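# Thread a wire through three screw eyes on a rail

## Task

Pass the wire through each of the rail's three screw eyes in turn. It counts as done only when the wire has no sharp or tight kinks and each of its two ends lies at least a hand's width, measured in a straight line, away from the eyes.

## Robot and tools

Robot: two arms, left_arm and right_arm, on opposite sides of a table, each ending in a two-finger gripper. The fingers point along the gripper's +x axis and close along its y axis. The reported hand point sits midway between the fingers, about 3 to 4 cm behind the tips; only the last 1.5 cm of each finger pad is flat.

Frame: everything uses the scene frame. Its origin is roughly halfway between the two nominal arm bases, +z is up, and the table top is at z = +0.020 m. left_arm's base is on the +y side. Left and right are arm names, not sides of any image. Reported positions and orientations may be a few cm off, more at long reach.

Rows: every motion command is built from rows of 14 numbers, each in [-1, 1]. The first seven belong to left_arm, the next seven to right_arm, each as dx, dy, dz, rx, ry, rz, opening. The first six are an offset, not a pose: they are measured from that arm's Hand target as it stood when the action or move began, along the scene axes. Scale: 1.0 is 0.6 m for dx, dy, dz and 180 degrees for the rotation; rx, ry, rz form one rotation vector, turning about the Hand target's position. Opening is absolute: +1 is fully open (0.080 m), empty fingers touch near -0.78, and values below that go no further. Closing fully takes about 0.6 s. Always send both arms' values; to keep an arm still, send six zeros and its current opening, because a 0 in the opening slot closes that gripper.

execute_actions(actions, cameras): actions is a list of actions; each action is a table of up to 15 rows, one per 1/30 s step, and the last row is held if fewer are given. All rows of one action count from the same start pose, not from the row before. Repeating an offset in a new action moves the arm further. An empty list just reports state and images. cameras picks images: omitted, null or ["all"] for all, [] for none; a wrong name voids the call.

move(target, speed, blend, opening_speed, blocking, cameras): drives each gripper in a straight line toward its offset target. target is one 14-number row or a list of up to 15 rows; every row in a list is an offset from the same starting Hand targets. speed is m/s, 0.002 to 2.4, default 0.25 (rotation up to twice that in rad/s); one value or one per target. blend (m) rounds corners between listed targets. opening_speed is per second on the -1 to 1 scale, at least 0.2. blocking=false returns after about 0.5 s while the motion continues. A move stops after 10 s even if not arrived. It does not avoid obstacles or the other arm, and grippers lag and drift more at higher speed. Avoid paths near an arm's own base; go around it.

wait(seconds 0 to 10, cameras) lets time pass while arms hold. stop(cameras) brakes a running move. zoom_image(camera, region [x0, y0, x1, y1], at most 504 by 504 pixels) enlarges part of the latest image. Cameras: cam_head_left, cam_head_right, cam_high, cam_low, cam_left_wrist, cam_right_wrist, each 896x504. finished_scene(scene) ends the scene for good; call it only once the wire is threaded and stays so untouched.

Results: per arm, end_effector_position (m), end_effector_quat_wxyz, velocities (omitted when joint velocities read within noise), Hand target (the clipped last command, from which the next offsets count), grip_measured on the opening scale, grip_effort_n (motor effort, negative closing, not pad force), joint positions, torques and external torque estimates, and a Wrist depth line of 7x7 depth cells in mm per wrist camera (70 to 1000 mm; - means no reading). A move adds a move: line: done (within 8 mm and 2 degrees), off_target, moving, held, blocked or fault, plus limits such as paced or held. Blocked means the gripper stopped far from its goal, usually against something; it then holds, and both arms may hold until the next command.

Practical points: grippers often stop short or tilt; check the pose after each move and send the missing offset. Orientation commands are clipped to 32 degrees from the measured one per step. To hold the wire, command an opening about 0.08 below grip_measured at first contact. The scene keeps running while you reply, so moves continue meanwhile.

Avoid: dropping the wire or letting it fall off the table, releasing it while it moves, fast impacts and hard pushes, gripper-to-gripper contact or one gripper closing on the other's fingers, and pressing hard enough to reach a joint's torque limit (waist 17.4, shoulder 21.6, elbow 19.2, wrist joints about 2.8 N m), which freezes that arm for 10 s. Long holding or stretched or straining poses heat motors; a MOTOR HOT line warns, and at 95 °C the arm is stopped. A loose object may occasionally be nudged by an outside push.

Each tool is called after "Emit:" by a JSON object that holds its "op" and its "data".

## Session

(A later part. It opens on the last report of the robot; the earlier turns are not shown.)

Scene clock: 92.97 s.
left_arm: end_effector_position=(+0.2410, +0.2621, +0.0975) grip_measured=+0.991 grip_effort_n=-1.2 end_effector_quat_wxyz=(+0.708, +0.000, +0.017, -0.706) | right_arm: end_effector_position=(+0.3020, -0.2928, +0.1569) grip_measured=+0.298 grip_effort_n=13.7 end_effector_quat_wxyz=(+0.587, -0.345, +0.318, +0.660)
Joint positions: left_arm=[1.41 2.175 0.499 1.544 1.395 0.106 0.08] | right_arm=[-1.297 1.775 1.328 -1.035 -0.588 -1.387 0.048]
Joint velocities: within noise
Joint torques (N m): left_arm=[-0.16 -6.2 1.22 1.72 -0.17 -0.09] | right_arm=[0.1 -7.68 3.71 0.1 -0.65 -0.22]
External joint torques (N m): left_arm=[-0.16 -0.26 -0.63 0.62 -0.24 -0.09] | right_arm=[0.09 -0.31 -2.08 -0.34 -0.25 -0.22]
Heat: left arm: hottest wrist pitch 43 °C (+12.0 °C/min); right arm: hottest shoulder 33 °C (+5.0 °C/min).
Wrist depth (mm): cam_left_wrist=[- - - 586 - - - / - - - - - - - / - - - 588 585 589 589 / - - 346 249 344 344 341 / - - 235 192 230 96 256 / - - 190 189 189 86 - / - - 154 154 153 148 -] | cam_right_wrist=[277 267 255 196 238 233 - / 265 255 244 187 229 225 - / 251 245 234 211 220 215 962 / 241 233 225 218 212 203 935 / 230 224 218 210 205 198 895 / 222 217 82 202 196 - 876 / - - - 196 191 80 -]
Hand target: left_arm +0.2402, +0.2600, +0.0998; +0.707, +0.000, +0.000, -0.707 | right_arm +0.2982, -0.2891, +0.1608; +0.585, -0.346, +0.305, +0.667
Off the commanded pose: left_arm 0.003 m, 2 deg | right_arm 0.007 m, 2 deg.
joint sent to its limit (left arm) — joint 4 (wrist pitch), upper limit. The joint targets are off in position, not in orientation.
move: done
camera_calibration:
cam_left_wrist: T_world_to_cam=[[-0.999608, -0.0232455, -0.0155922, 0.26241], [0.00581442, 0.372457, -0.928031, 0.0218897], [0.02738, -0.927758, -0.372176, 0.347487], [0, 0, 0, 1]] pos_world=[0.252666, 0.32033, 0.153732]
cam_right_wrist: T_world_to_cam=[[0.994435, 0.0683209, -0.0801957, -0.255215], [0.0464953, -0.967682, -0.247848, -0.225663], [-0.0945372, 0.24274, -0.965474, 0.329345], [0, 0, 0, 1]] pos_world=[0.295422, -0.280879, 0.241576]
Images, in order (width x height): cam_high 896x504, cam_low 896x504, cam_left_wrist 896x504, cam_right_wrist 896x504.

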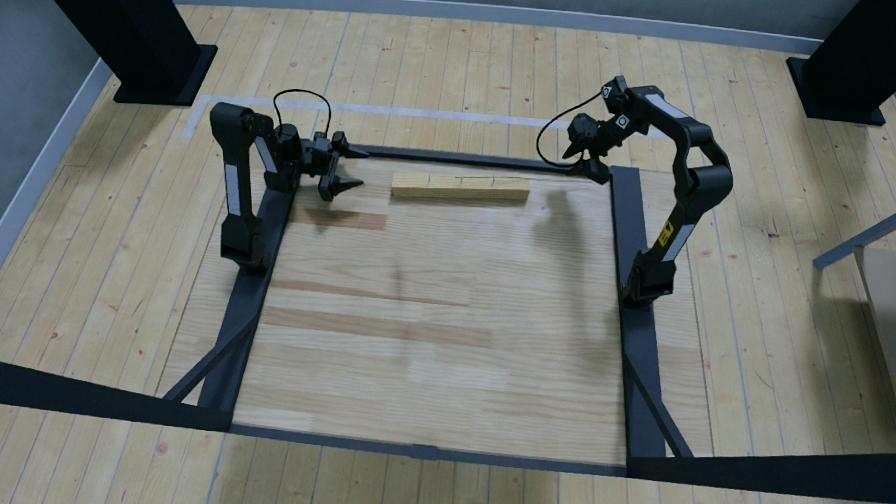

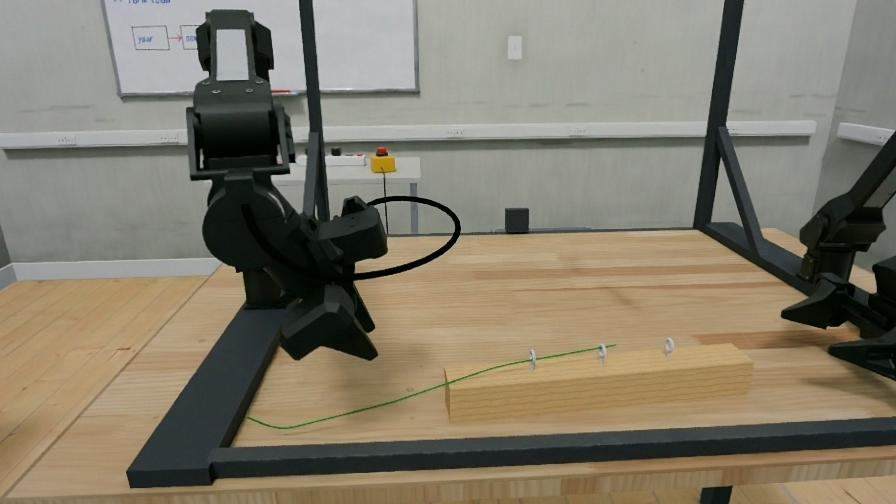

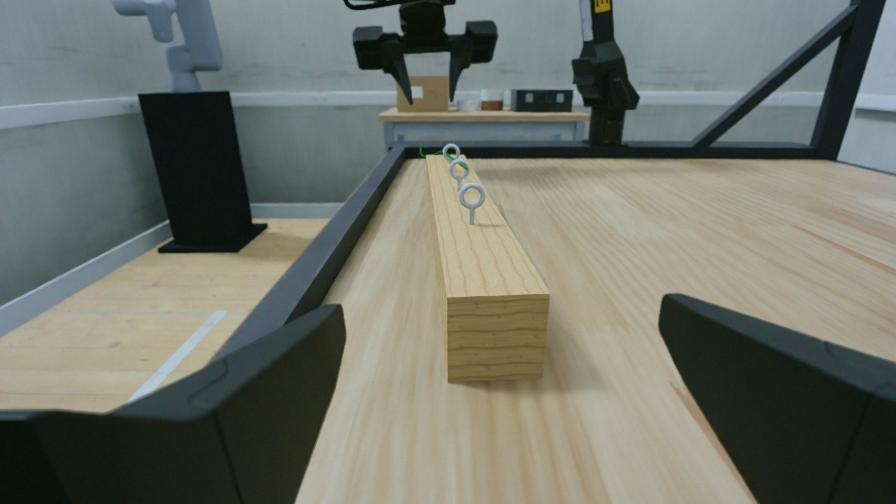

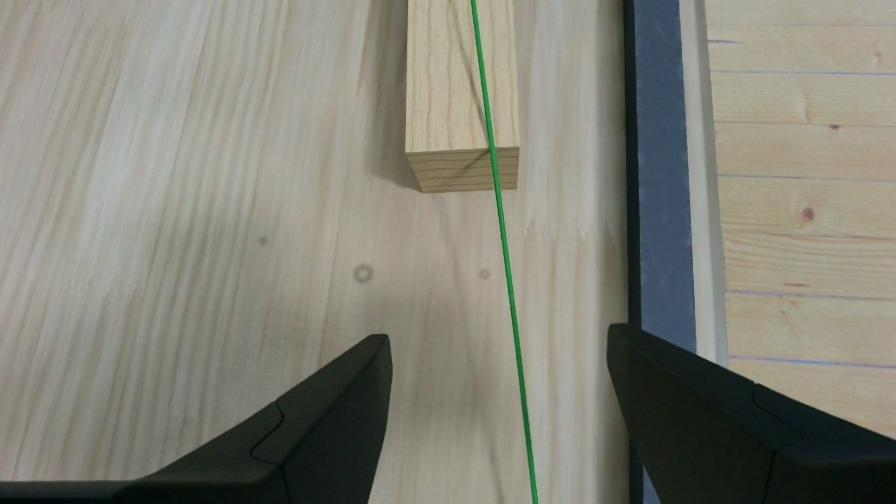

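Emit:
{"op": "move", "data": {"target": [0,0,0,0,0,0,0.99,0.0167,0,-0.11,0,0,0,0.3], "speed": 0.12, "cameras": ["cam_left_wrist","cam_low","cam_right_wrist"]}}

Emit:
{"op": "zoom_image", "data": {"camera": "cam_low", "region": [220, 300, 540, 460]}}

Scene clock: 95.53 s.
left_arm: end_effector_position=(+0.2410, +0.2621, +0.0975) grip_measured=+0.991 grip_effort_n=-1.2 end_effector_quat_wxyz=(+0.708, +0.000, +0.017, -0.706) | right_arm: end_effector_position=(+0.3094, -0.2908, +0.0954) grip_measured=+0.298 grip_effort_n=13.3 end_effector_quat_wxyz=(+0.586, -0.349, +0.314, +0.661)
Joint positions: left_arm=[1.41 2.175 0.499 1.544 1.395 0.106 0.08] | right_arm=[-1.297 1.875 1.197 -0.802 -0.588 -1.396 0.048]
Joint velocities: within noise
Joint torques (N m): left_arm=[-0.13 -6.22 1.21 1.74 -0.18 -0.09] | right_arm=[-0.25 -6.24 3.51 0.62 -0.64 -0.21]
External joint torques (N m): left_arm=[-0.17 -0.31 -0.65 0.64 -0.25 -0.09] | right_arm=[-0.26 1.42 -1.84 0.18 -0.24 -0.21]
Heat: left arm: hottest wrist pitch 43 °C (+12.1 °C/min); right arm: hottest shoulder 33 °C (+4.0 °C/min).
Wrist depth (mm): cam_left_wrist=[- - - - - - - / - - - - - - - / - - - 590 586 586 589 / - - 347 248 345 344 343 / - - 234 193 231 96 256 / - - 190 189 189 86 - / - - 154 154 153 147 -] | cam_right_wrist=[194 187 181 125 169 145 972 / 185 179 172 152 163 139 934 / 176 172 167 161 156 142 918 / 169 165 159 154 150 127 873 / 162 158 153 149 145 122 844 / 156 152 82 143 139 - 810 / - - 74 138 136 81 -]
Hand target: left_arm +0.2402, +0.2600, +0.0998; +0.707, +0.000, +0.000, -0.707 | right_arm +0.3083, -0.2891, +0.0948; +0.585, -0.346, +0.305, +0.667
Off the commanded pose: left_arm 0.003 m, 2 deg | right_arm 0.002 m, 1 deg.
joint sent to its limit (left arm) — joint 4 (wrist pitch), upper limit. The joint targets are off in position, not in orientation.
move: done
camera_calibration:
cam_left_wrist: T_world_to_cam=[[-0.999608, -0.0232455, -0.0155922, 0.26241], [0.00581442, 0.372457, -0.928031, 0.0218897], [0.02738, -0.927758, -0.372176, 0.347487], [0, 0, 0, 1]] pos_world=[0.252666, 0.32033, 0.153732]
cam_right_wrist: T_world_to_cam=[[0.994497, 0.0760225, -0.0720787, -0.266246], [0.0558806, -0.966933, -0.248833, -0.241943], [-0.0886121, 0.243436, -0.965861, 0.268627], [0, 0, 0, 1]] pos_world=[0.302105, -0.279095, 0.180063]
Images, in order (width x height): cam_low 896x504, cam_left_wrist 896x504, cam_right_wrist 896x504.

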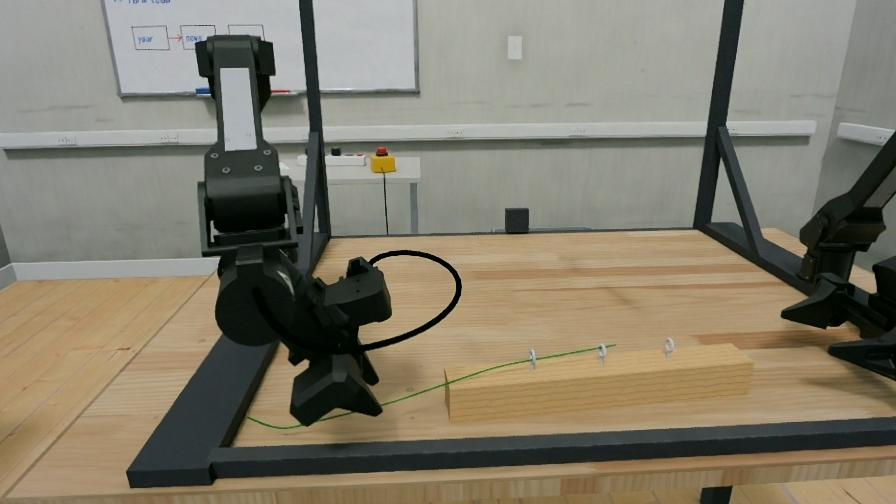

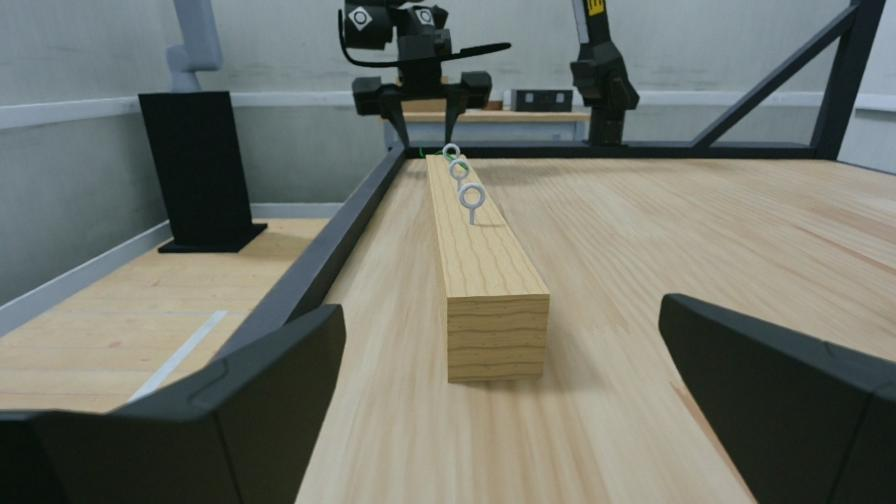

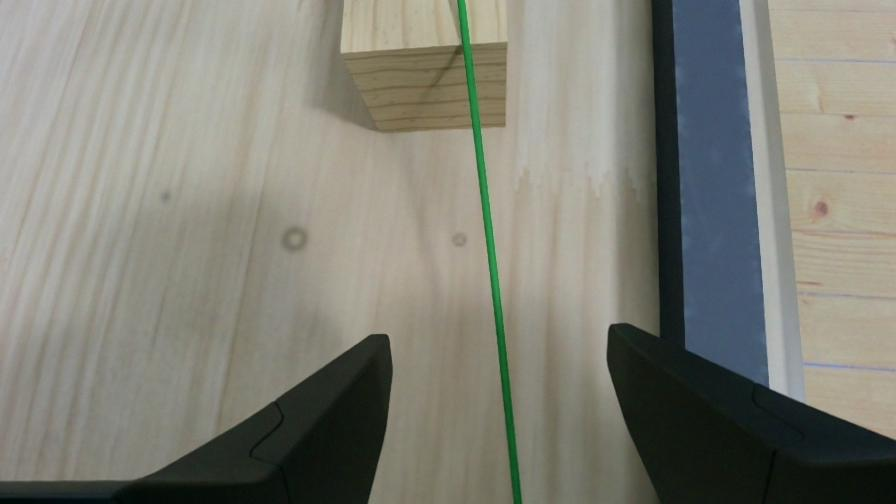

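Scaled by 1.575 from the camera's 896x504 image, which has a finer 1280x720 frame.

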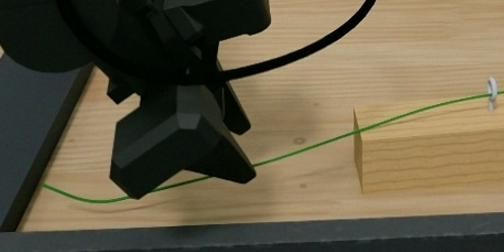

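Emit:
{"op": "move", "data": {"target": [0,0,0,0,0,0,0.99,0,0,0,0,0,0,-0.9], "opening_speed": 0.8, "cameras": ["cam_left_wrist","cam_low","cam_right_wrist"]}}

Emit:
{"op": "zoom_image", "data": {"camera": "cam_low", "region": [220, 300, 540, 460]}}

Emit:
{"op": "zoom_image", "data": {"camera": "cam_left_wrist", "region": [420, 100, 520, 200]}}

Scene clock: 98.10 s.
left_arm: end_effector_position=(+0.2410, +0.2621, +0.0975) grip_measured=+0.991 grip_effort_n=-1.2 end_effector_quat_wxyz=(+0.708, +0.000, +0.017, -0.706) | right_arm: end_effector_position=(+0.3094, -0.2908, +0.0954) grip_measured=-0.787 grip_effort_n=-83.5 end_effector_quat_wxyz=(+0.586, -0.349, +0.314, +0.661)
Joint positions: left_arm=[1.41 2.175 0.499 1.544 1.395 0.106 0.08] | right_arm=[-1.297 1.875 1.197 -0.802 -0.588 -1.396 0]
Joint velocities: within noise
Joint torques (N m): left_arm=[-0.15 -6.21 1.23 1.73 -0.17 -0.08] | right_arm=[-0.24 -6.25 3.51 0.63 -0.63 -0.21]
External joint torques (N m): left_arm=[-0.12 -0.32 -0.6 0.64 -0.25 -0.08] | right_arm=[-0.23 1.37 -1.83 0.18 -0.24 -0.21]
Heat: left arm: hottest wrist pitch 43 °C (+12.2 °C/min); right arm: hottest shoulder 33 °C (+4.1 °C/min).
Wrist depth (mm): cam_left_wrist=[- - - - - - - / - - - 633 - - - / - - - 587 587 589 589 / - - 348 248 344 346 343 / - - 235 193 230 96 256 / - - 189 189 189 86 - / - - 154 154 153 147 -] | cam_right_wrist=[194 188 181 125 169 145 998 / 185 180 173 151 163 139 946 / 176 172 166 161 156 142 906 / 169 164 159 154 150 127 880 / 162 158 153 149 145 122 847 / 156 151 148 - 82 118 805 / 150 147 - - - 114 -]
Hand target: left_arm +0.2402, +0.2600, +0.0998; +0.707, +0.000, +0.000, -0.707 | right_arm +0.3083, -0.2891, +0.0948; +0.585, -0.346, +0.305, +0.667
Off the commanded pose: left_arm 0.003 m, 2 deg | right_arm 0.002 m, 1 deg.
joint sent to its limit (left arm) — joint 4 (wrist pitch), upper limit. The joint targets are off in position, not in orientation.
move: done
camera_calibration:
cam_left_wrist: T_world_to_cam=[[-0.999608, -0.0232455, -0.0155922, 0.26241], [0.00581442, 0.372457, -0.928031, 0.0218897], [0.02738, -0.927758, -0.372176, 0.347487], [0, 0, 0, 1]] pos_world=[0.252666, 0.32033, 0.153732]
cam_right_wrist: T_world_to_cam=[[0.994497, 0.0760225, -0.0720787, -0.266246], [0.0558806, -0.966933, -0.248833, -0.241943], [-0.0886121, 0.243436, -0.965861, 0.268627], [0, 0, 0, 1]] pos_world=[0.302105, -0.279095, 0.180063]
Images, in order (width x height): cam_low 896x504, cam_left_wrist 896x504, cam_right_wrist 896x504.

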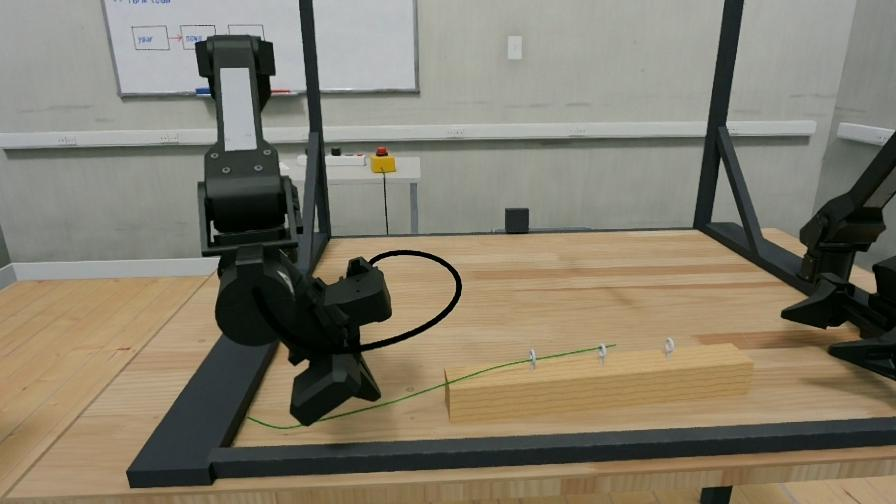

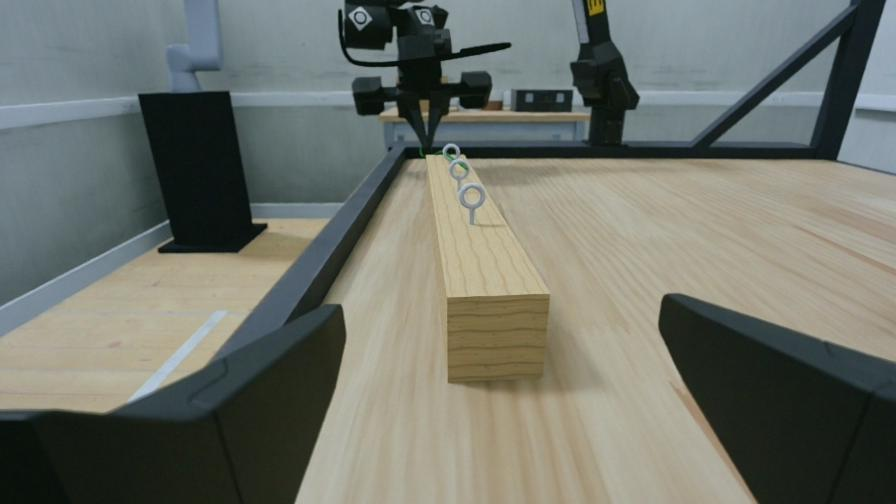

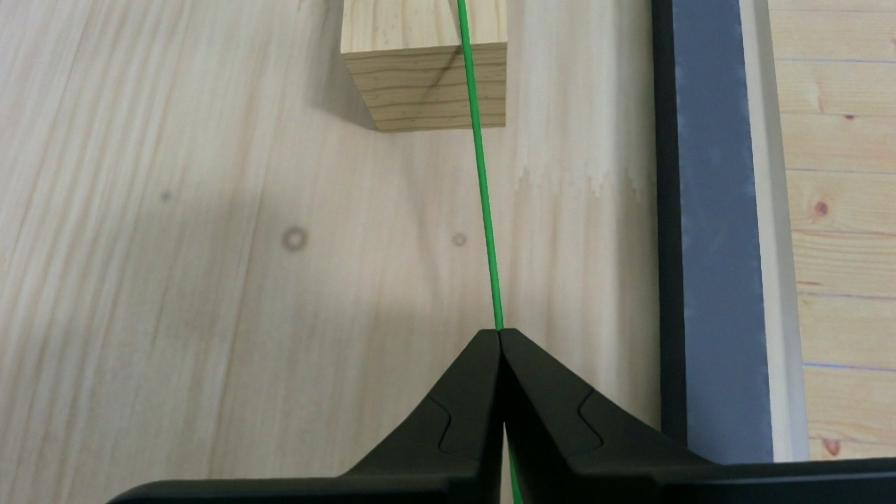

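Scaled by 1.575 from the camera's 896x504 image, which has a finer 1280x720 frame.

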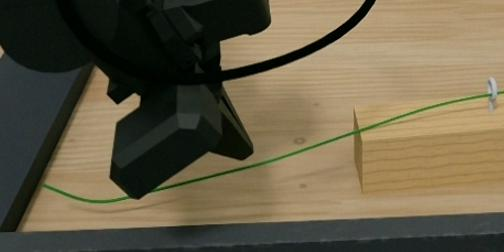

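Scaled by 5.040 from the camera's 896x504 image, which has a finer 1280x720 frame.

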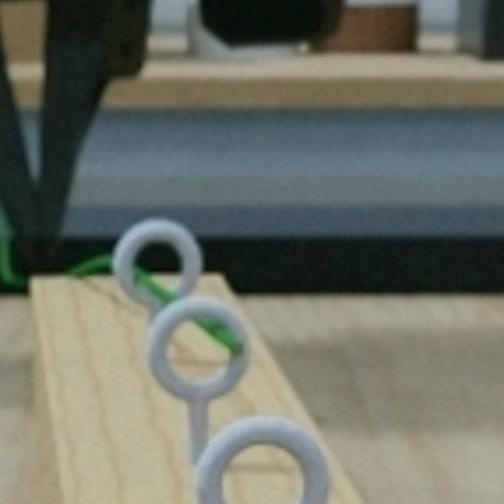

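Emit:
{"op": "move", "data": {"target": [0,0,0,0,0,0,0.99,0,0,0,0,0,0,0.1], "opening_speed": 1.0, "cameras": []}}

Emit:
{"op": "move", "data": {"target": [0,0,0,0,0,0,0.99,0.0,0,-0.025,0,0,0,0.1], "speed": 0.08, "cameras": ["cam_right_wrist","cam_low"]}}

Emit:
{"op": "zoom_image", "data": {"camera": "cam_low", "region": [220, 300, 540, 460]}}

Scene clock: 100.47 s.
left_arm: end_effector_position=(+0.2410, +0.2621, +0.0975) grip_measured=+0.991 grip_effort_n=-1.2 end_effector_quat_wxyz=(+0.708, +0.000, +0.017, -0.706) | right_arm: end_effector_position=(+0.3094, -0.2908, +0.0954) grip_measured=+0.098 grip_effort_n=13.7 end_effector_quat_wxyz=(+0.586, -0.349, +0.314, +0.661)
Joint positions: left_arm=[1.41 2.175 0.499 1.544 1.395 0.106 0.08] | right_arm=[-1.297 1.875 1.197 -0.802 -0.588 -1.396 0.039]
Joint velocities: within noise
Joint torques (N m): left_arm=[-0.14 -6.2 1.24 1.74 -0.17 -0.09] | right_arm=[-0.26 -6.19 3.49 0.62 -0.63 -0.22]
External joint torques (N m): left_arm=[-0.12 -0.29 -0.6 0.65 -0.25 -0.09] | right_arm=[-0.26 1.52 -1.91 0.17 -0.23 -0.22]
Heat: left arm: hottest wrist pitch 44 °C (+13.1 °C/min); right arm: hottest shoulder 33 °C (+3.0 °C/min).
Wrist depth (mm): cam_left_wrist=[- - - - - - - / - - - - - - - / - - - 585 590 589 590 / - - 348 249 346 343 342 / - - 235 193 230 96 257 / - - 189 189 189 86 - / - - 154 154 153 147 -] | cam_right_wrist=[194 188 180 125 169 145 982 / 185 179 172 151 163 139 939 / 176 172 167 161 156 141 900 / 169 165 159 154 150 127 856 / 162 158 153 149 145 122 831 / 156 152 78 142 140 - 802 / - - - 138 135 - -]
Hand target: left_arm +0.2402, +0.2600, +0.0998; +0.707, +0.000, +0.000, -0.707 | right_arm +0.3083, -0.2891, +0.0948; +0.585, -0.346, +0.305, +0.667
Off the commanded pose: left_arm 0.003 m, 2 deg | right_arm 0.002 m, 1 deg.
joint sent to its limit (left arm) — joint 4 (wrist pitch), upper limit. The joint targets are off in position, not in orientation.
move: done
No camera images: "cameras" was empty.

Scene clock: 101.50 s.
left_arm: end_effector_position=(+0.2410, +0.2621, +0.0975) grip_measured=+0.991 grip_effort_n=-1.2 end_effector_quat_wxyz=(+0.708, +0.000, +0.017, -0.706) | right_arm: end_effector_position=(+0.3096, -0.2908, +0.0809) grip_measured=+0.098 grip_effort_n=13.7 end_effector_quat_wxyz=(+0.586, -0.350, +0.313, +0.661)
Joint positions: left_arm=[1.41 2.175 0.499 1.544 1.395 0.106 0.08] | right_arm=[-1.297 1.9 1.166 -0.745 -0.588 -1.398 0.039]
Joint velocities: within noise
Joint torques (N m): left_arm=[-0.16 -6.18 1.2 1.74 -0.16 -0.09] | right_arm=[-0.29 -6.13 3.36 0.61 -0.61 -0.22]
External joint torques (N m): left_arm=[-0.16 -0.26 -0.65 0.64 -0.24 -0.09] | right_arm=[-0.34 1.71 -1.95 0.16 -0.2 -0.22]
Heat: left arm: hottest wrist pitch 44 °C (+13.1 °C/min); right arm: hottest shoulder 33 °C (+3.0 °C/min).
Wrist depth (mm): cam_left_wrist=[- - - 612 - - - / - - - - - - - / - - - 582 587 588 586 / - - 347 248 344 343 343 / - - 235 193 230 96 256 / - - 190 189 188 86 - / - - 154 154 153 148 -] | cam_right_wrist=[175 170 162 114 153 128 957 / 167 161 156 148 147 123 928 / 159 154 150 146 141 117 874 / 153 148 144 139 135 113 836 / 145 142 138 134 131 111 822 / 140 137 78 129 126 - 121 / - - - 125 122 - -]
Hand target: left_arm +0.2402, +0.2600, +0.0998; +0.707, +0.000, +0.000, -0.707 | right_arm +0.3083, -0.2891, +0.0798; +0.585, -0.346, +0.305, +0.667
Off the commanded pose: left_arm 0.003 m, 2 deg | right_arm 0.002 m, 1 deg.
joint sent to its limit (left arm) — joint 4 (wrist pitch), upper limit. The joint targets are off in position, not in orientation.
move: done
camera_calibration:
cam_right_wrist: T_world_to_cam=[[0.994572, 0.0772872, -0.0696619, -0.267348], [0.0576697, -0.966734, -0.249196, -0.245955], [-0.0866042, 0.243826, -0.965944, 0.254231], [0, 0, 0, 1]] pos_world=[0.302099, -0.279098, 0.165658]
Images, in order (width x height): cam_low 896x504, cam_right_wrist 896x504.

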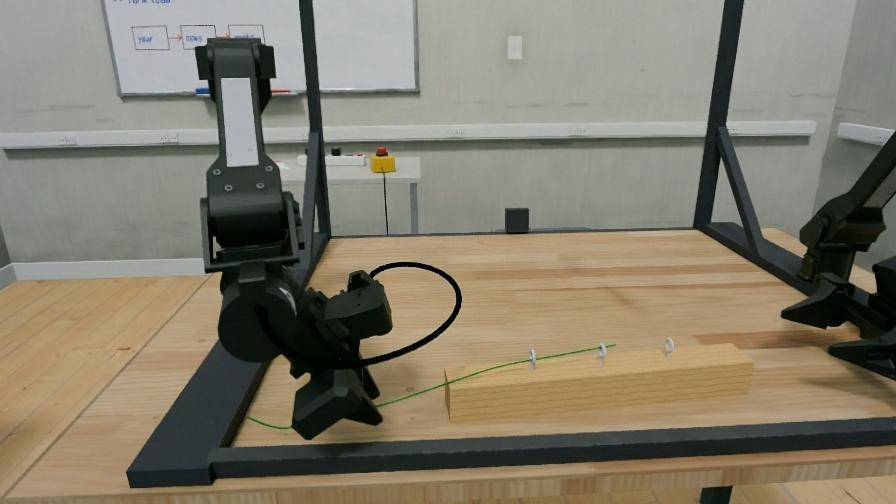

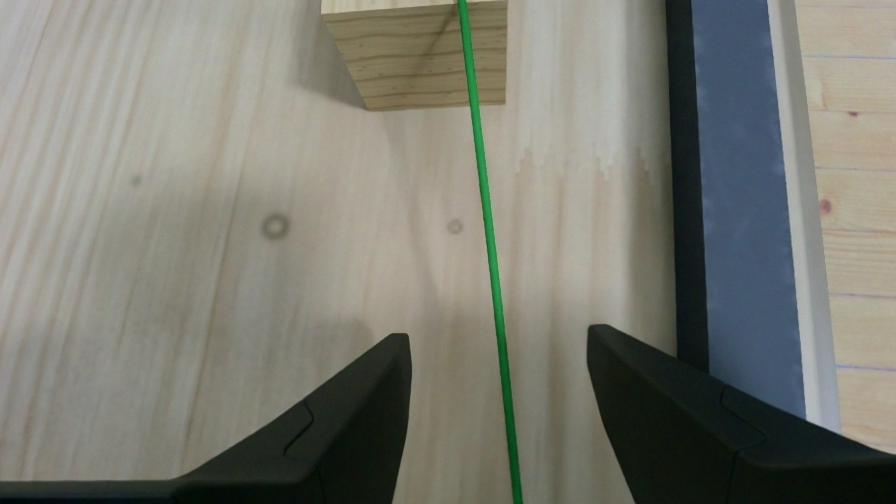

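Scaled by 1.575 from the camera's 896x504 image, which has a finer 1280x720 frame.

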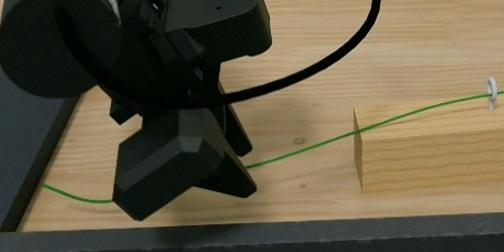

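Wire now well between the fingers. Close.

Emit:
{"op": "move", "data": {"target": [0,0,0,0,0,0,0.99,0,0,0,0,0,0,-0.9], "opening_speed": 0.8, "cameras": ["cam_low","cam_right_wrist"]}}

Emit:
{"op": "zoom_image", "data": {"camera": "cam_low", "region": [220, 300, 540, 460]}}

Scene clock: 103.57 s.
left_arm: end_effector_position=(+0.2410, +0.2621, +0.0975) grip_measured=+0.991 grip_effort_n=-1.2 end_effector_quat_wxyz=(+0.708, +0.000, +0.017, -0.706) | right_arm: end_effector_position=(+0.3096, -0.2908, +0.0809) grip_measured=-0.787 grip_effort_n=-83.5 end_effector_quat_wxyz=(+0.585, -0.350, +0.312, +0.661)
Joint positions: left_arm=[1.41 2.175 0.499 1.544 1.395 0.106 0.08] | right_arm=[-1.297 1.9 1.166 -0.745 -0.588 -1.399 0]
Joint velocities: within noise
Joint torques (N m): left_arm=[-0.15 -6.19 1.24 1.74 -0.16 -0.09] | right_arm=[-0.33 -6.14 3.38 0.6 -0.65 -0.21]
External joint torques (N m): left_arm=[-0.14 -0.24 -0.63 0.63 -0.24 -0.09] | right_arm=[-0.29 1.61 -1.84 0.17 -0.25 -0.21]
Heat: left arm: hottest wrist pitch 44 °C (+13.1 °C/min); right arm: hottest shoulder 33 °C (+2.0 °C/min).
Wrist depth (mm): cam_left_wrist=[- - - 613 - - - / - - - 618 - - - / - - - 587 580 585 587 / - - 348 248 345 343 344 / - - 235 193 230 96 256 / - - 189 189 189 86 - / - - 154 154 153 148 -] | cam_right_wrist=[175 169 161 119 153 127 956 / 166 161 156 149 147 123 929 / 159 154 150 146 141 117 886 / 152 148 144 139 135 113 850 / 145 142 138 135 130 121 126 / 140 137 133 - 123 108 121 / 135 133 - - - 101 117]
Hand target: left_arm +0.2402, +0.2600, +0.0998; +0.707, +0.000, +0.000, -0.707 | right_arm +0.3083, -0.2891, +0.0798; +0.585, -0.346, +0.305, +0.667
Off the commanded pose: left_arm 0.003 m, 2 deg | right_arm 0.002 m, 1 deg.
joint sent to its limit (left arm) — joint 4 (wrist pitch), upper limit. The joint targets are off in position, not in orientation.
move: done
camera_calibration:
cam_right_wrist: T_world_to_cam=[[0.994528, 0.0786176, -0.0687953, -0.267006], [0.0591712, -0.966631, -0.249244, -0.246368], [-0.0860946, 0.243809, -0.965994, 0.254071], [0, 0, 0, 1]] pos_world=[0.301997, -0.279101, 0.165657]
Images, in order (width x height): cam_low 896x504, cam_right_wrist 896x504.

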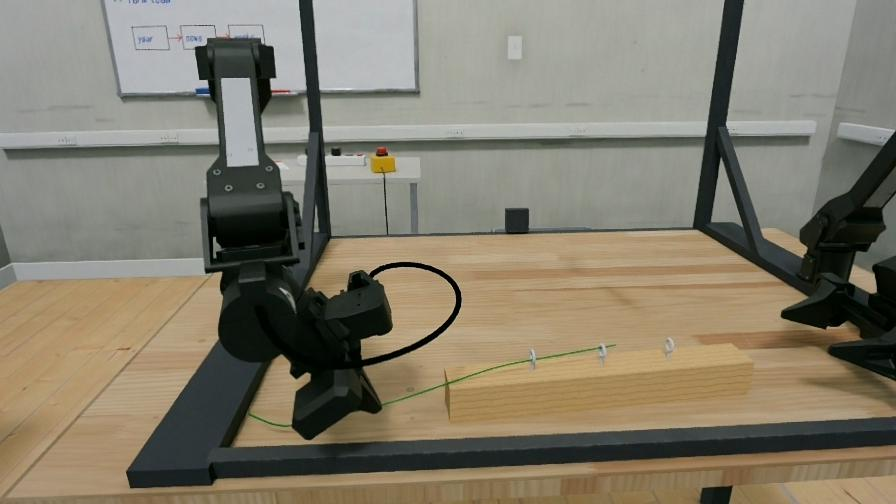

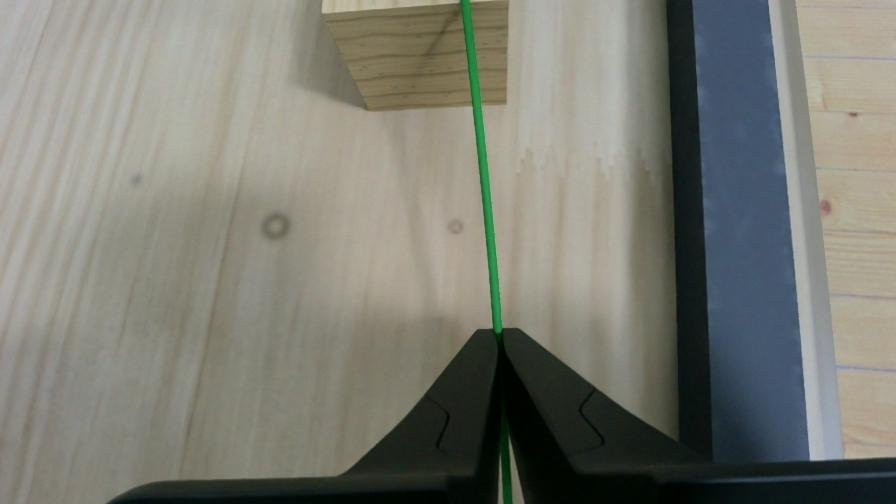

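Scaled by 1.575 from the camera's 896x504 image, which has a finer 1280x720 frame.

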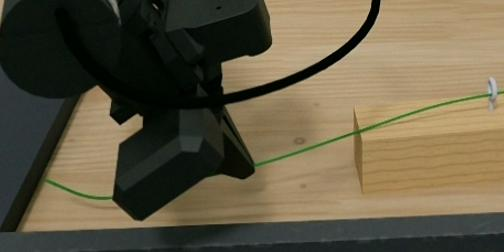

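Emit:
{"op": "move", "data": {"target": [0,0,0,0,0,0,0.99,-0.025,0,0.067,0,0,0,-0.9], "speed": 0.06, "cameras": ["cam_low","cam_right_wrist","cam_left_wrist"]}}

Emit:
{"op": "zoom_image", "data": {"camera": "cam_low", "region": [220, 300, 720, 460]}}

Emit:
{"op": "zoom_image", "data": {"camera": "cam_left_wrist", "region": [420, 100, 520, 200]}}

Scene clock: 106.13 s.
left_arm: end_effector_position=(+0.2410, +0.2621, +0.0975) grip_measured=+0.991 grip_effort_n=-1.2 end_effector_quat_wxyz=(+0.708, +0.000, +0.017, -0.706) | right_arm: end_effector_position=(+0.2908, -0.2948, +0.1101) grip_measured=-0.787 grip_effort_n=-83.5 end_effector_quat_wxyz=(+0.581, -0.343, +0.323, +0.664)
Joint positions: left_arm=[1.41 2.175 0.499 1.544 1.395 0.106 0.08] | right_arm=[-1.294 1.802 1.166 -0.868 -0.588 -1.393 0]
Joint velocities: within noise
Joint torques (N m): left_arm=[-0.13 -6.2 1.23 1.75 -0.17 -0.08] | right_arm=[0.29 -7.53 5.66 0.07 -0.59 0.13]
External joint torques (N m): left_arm=[-0.1 -0.24 -0.62 0.64 -0.25 -0.09] | right_arm=[0.3 -0.31 0.2 -0.35 -0.19 0.13]
Heat: left arm: hottest wrist pitch 44 °C (+13.2 °C/min); right arm: hottest shoulder 33 °C (+2.0 °C/min).
Wrist depth (mm): cam_left_wrist=[- - - 584 - - - / - - - 628 - - - / - - - 590 589 587 587 / - - 347 248 344 344 343 / - - 235 193 230 96 257 / - - 189 190 189 86 - / - - 154 154 154 147 -] | cam_right_wrist=[219 210 201 142 180 171 961 / 208 200 192 166 175 169 934 / 199 192 184 177 171 164 898 / 189 184 177 170 165 158 155 / 182 176 170 165 159 152 149 / 175 170 165 - 150 147 141 / 169 164 - - - - 139]
Hand target: left_arm +0.2402, +0.2600, +0.0998; +0.707, +0.000, +0.000, -0.707 | right_arm +0.2933, -0.2891, +0.1200; +0.585, -0.346, +0.305, +0.667
Off the commanded pose: left_arm 0.003 m, 2 deg | right_arm 0.012 m, 2 deg.
joint sent to its limit (left arm) — joint 4 (wrist pitch), upper limit. The joint targets are off in position, not in orientation.
move: off_target (right_arm)
camera_calibration:
cam_left_wrist: T_world_to_cam=[[-0.999608, -0.0232455, -0.0155922, 0.26241], [0.00581442, 0.372457, -0.928031, 0.0218897], [0.02738, -0.927758, -0.372176, 0.347487], [0, 0, 0, 1]] pos_world=[0.252666, 0.32033, 0.153732]
cam_right_wrist: T_world_to_cam=[[0.992446, 0.0759886, -0.096312, -0.243088], [0.0504583, -0.968429, -0.244128, -0.240408], [-0.111822, 0.237424, -0.964949, 0.286965], [0, 0, 0, 1]] pos_world=[0.285472, -0.282479, 0.194804]
Images, in order (width x height): cam_low 896x504, cam_left_wrist 896x504, cam_right_wrist 896x504.

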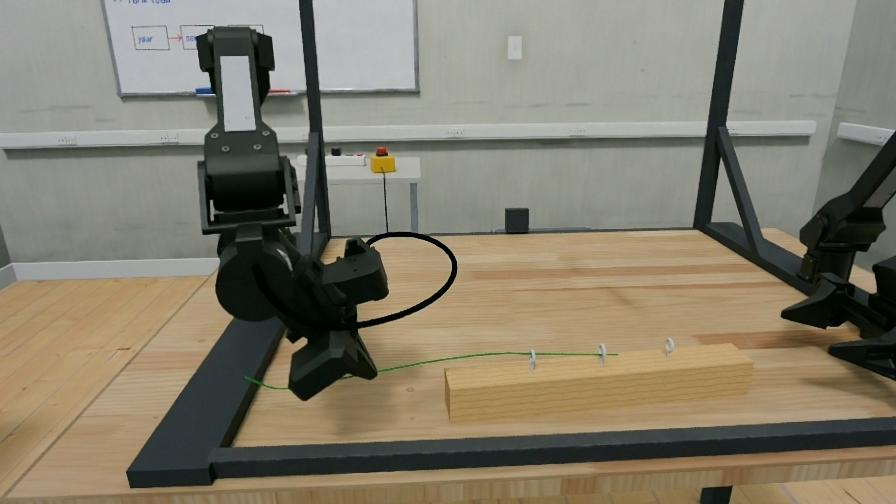

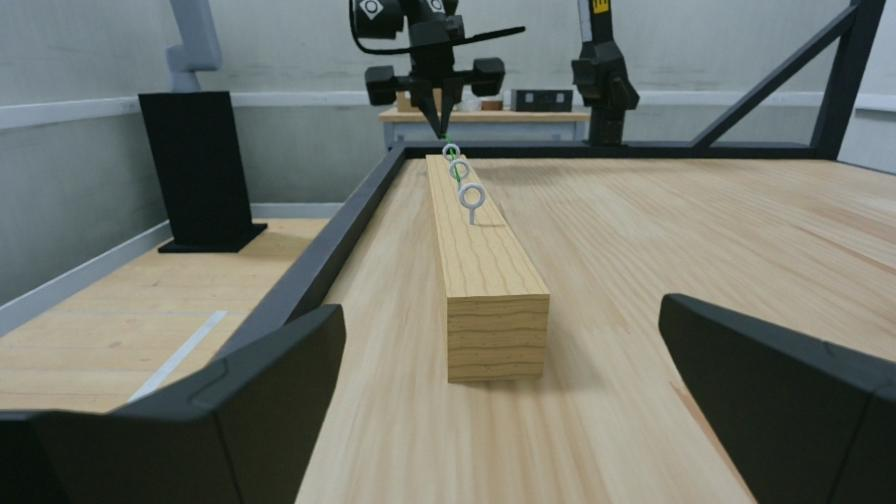

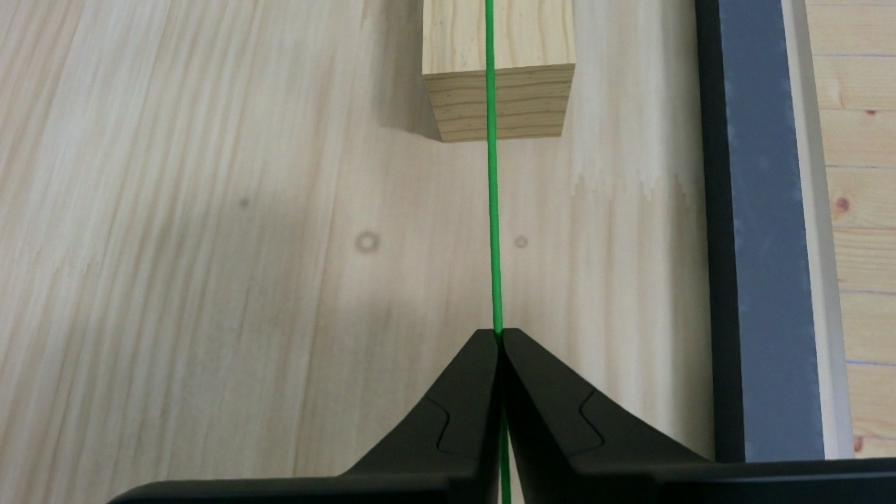

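Scaled by 1.008 from the camera's 896x504 image, which has a finer 1280x720 frame.

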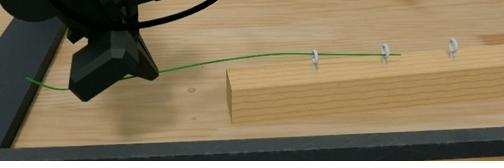

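Scaled by 5.040 from the camera's 896x504 image, which has a finer 1280x720 frame.

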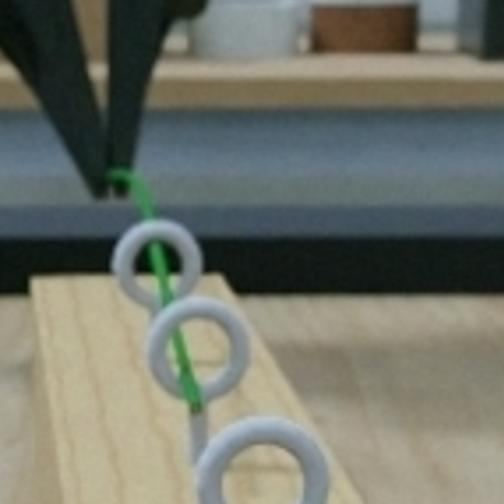

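Emit:
{"op": "move", "data": {"target": [0,0,0,0,0,0,0.99,0,0.008,0.0175,-0.06,0,0,-0.9], "speed": 0.06, "cameras": ["cam_low","cam_right_wrist","cam_left_wrist"]}}

Emit:
{"op": "zoom_image", "data": {"camera": "cam_low", "region": [220, 300, 720, 460]}}

Emit:
{"op": "zoom_image", "data": {"camera": "cam_left_wrist", "region": [420, 100, 520, 200]}}

Scene clock: 109.63 s.
left_arm: end_effector_position=(+0.2410, +0.2621, +0.0975) grip_measured=+0.991 grip_effort_n=-1.2 end_effector_quat_wxyz=(+0.708, +0.000, +0.017, -0.706) | right_arm: end_effector_position=(+0.2884, -0.2902, +0.1223) grip_measured=-0.787 grip_effort_n=-83.5 end_effector_quat_wxyz=(+0.546, -0.392, +0.381, +0.635)
Joint positions: left_arm=[1.41 2.175 0.499 1.544 1.395 0.106 0.08] | right_arm=[-1.209 1.8 1.269 -0.992 -0.416 -1.313 0]
Joint velocities: within noise
Joint torques (N m): left_arm=[-0.15 -6.18 1.24 1.73 -0.19 -0.08] | right_arm=[0.35 -6.63 6.83 0.01 -0.09 0.13]
External joint torques (N m): left_arm=[-0.15 -0.27 -0.58 0.64 -0.27 -0.08] | right_arm=[0.28 0.73 1.25 -0.36 0.22 0.13]
Heat: left arm: hottest wrist pitch 44 °C (+12.1 °C/min); right arm: hottest shoulder 34 °C (+2.0 °C/min).
Wrist depth (mm): cam_left_wrist=[- - - 561 - - - / - - - - - - - / - - - 587 593 586 588 / - - 346 249 344 344 343 / - - 236 192 231 96 257 / - - 189 190 189 86 - / - - 154 154 154 147 -] | cam_right_wrist=[204 196 187 142 134 166 144 / 201 195 185 178 170 165 159 / 199 192 184 177 170 163 157 / 197 190 182 175 168 161 157 / 195 188 180 174 165 160 154 / 191 185 178 - 83 158 154 / 191 184 - - - - -]
Hand target: left_arm +0.2402, +0.2600, +0.0998; +0.707, +0.000, +0.000, -0.707 | right_arm +0.2933, -0.2843, +0.1305; +0.550, -0.400, +0.366, +0.635
Off the commanded pose: left_arm 0.003 m, 2 deg | right_arm 0.011 m, 2 deg.
joint sent to its limit (left arm) — joint 4 (wrist pitch), upper limit. The joint targets are off in position, not in orientation.
move: off_target (right_arm)
camera_calibration:
cam_left_wrist: T_world_to_cam=[[-0.999608, -0.0232455, -0.0155922, 0.26241], [0.00581442, 0.372457, -0.928031, 0.0218897], [0.02738, -0.927758, -0.372176, 0.347487], [0, 0, 0, 1]] pos_world=[0.252666, 0.32033, 0.153732]
cam_right_wrist: T_world_to_cam=[[0.991639, 0.061696, -0.113337, -0.241708], [0.0539876, -0.996094, -0.0698702, -0.263229], [-0.117205, 0.0631673, -0.991097, 0.251596], [0, 0, 0, 1]] pos_world=[0.283387, -0.263181, 0.20357]
Images, in order (width x height): cam_low 896x504, cam_left_wrist 896x504, cam_right_wrist 896x504.

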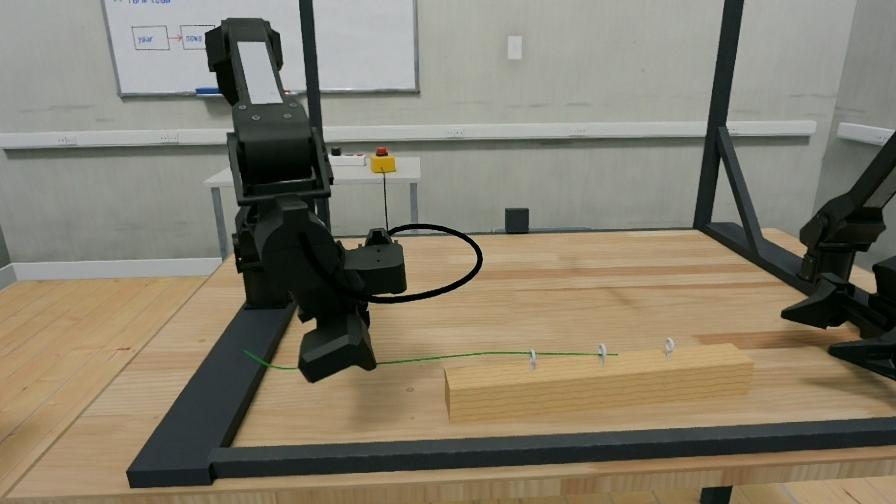

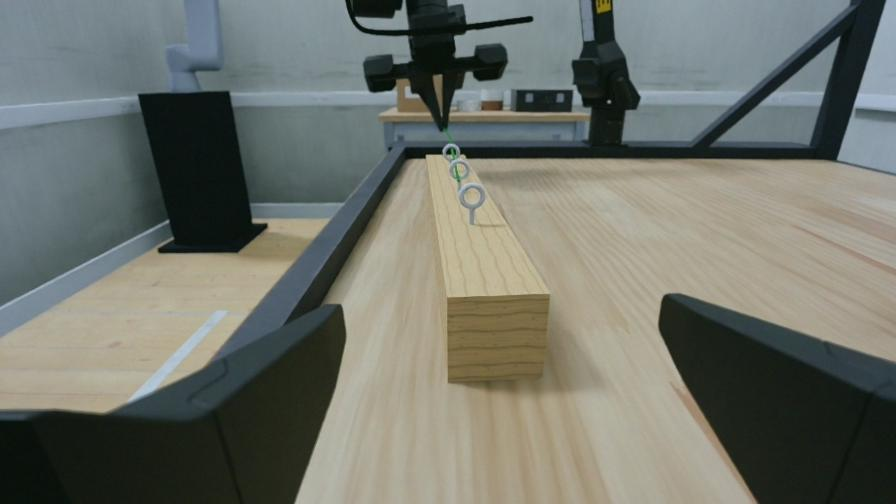

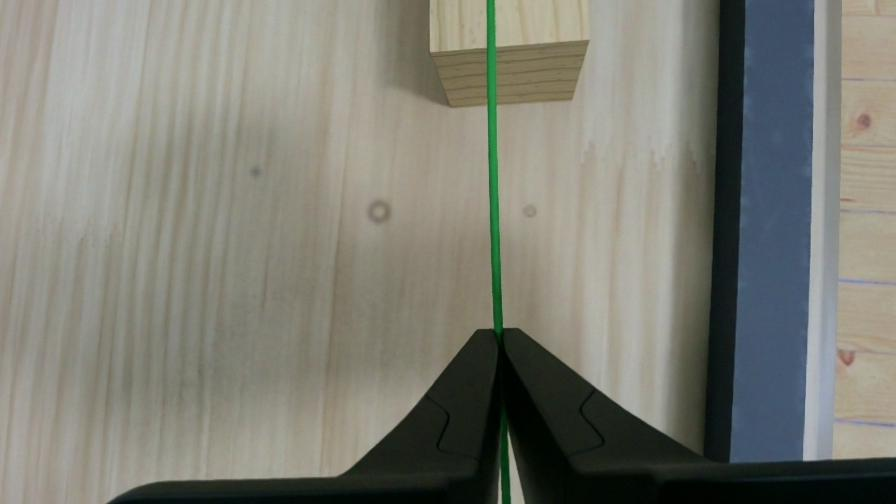

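Scaled by 1.008 from the camera's 896x504 image, which has a finer 1280x720 frame.

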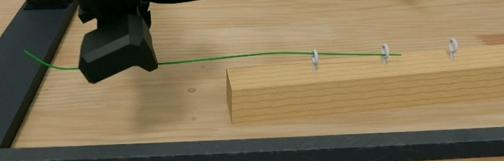

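Scaled by 5.040 from the camera's 896x504 image, which has a finer 1280x720 frame.

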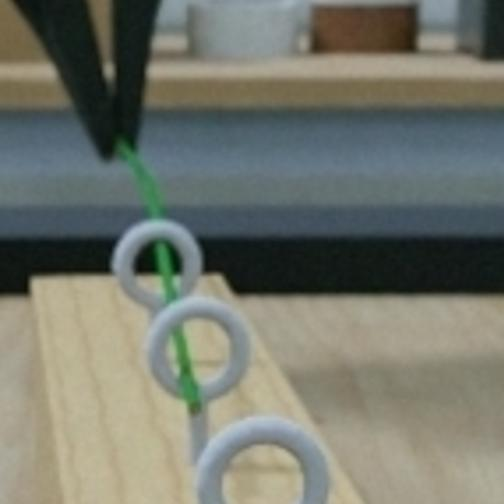

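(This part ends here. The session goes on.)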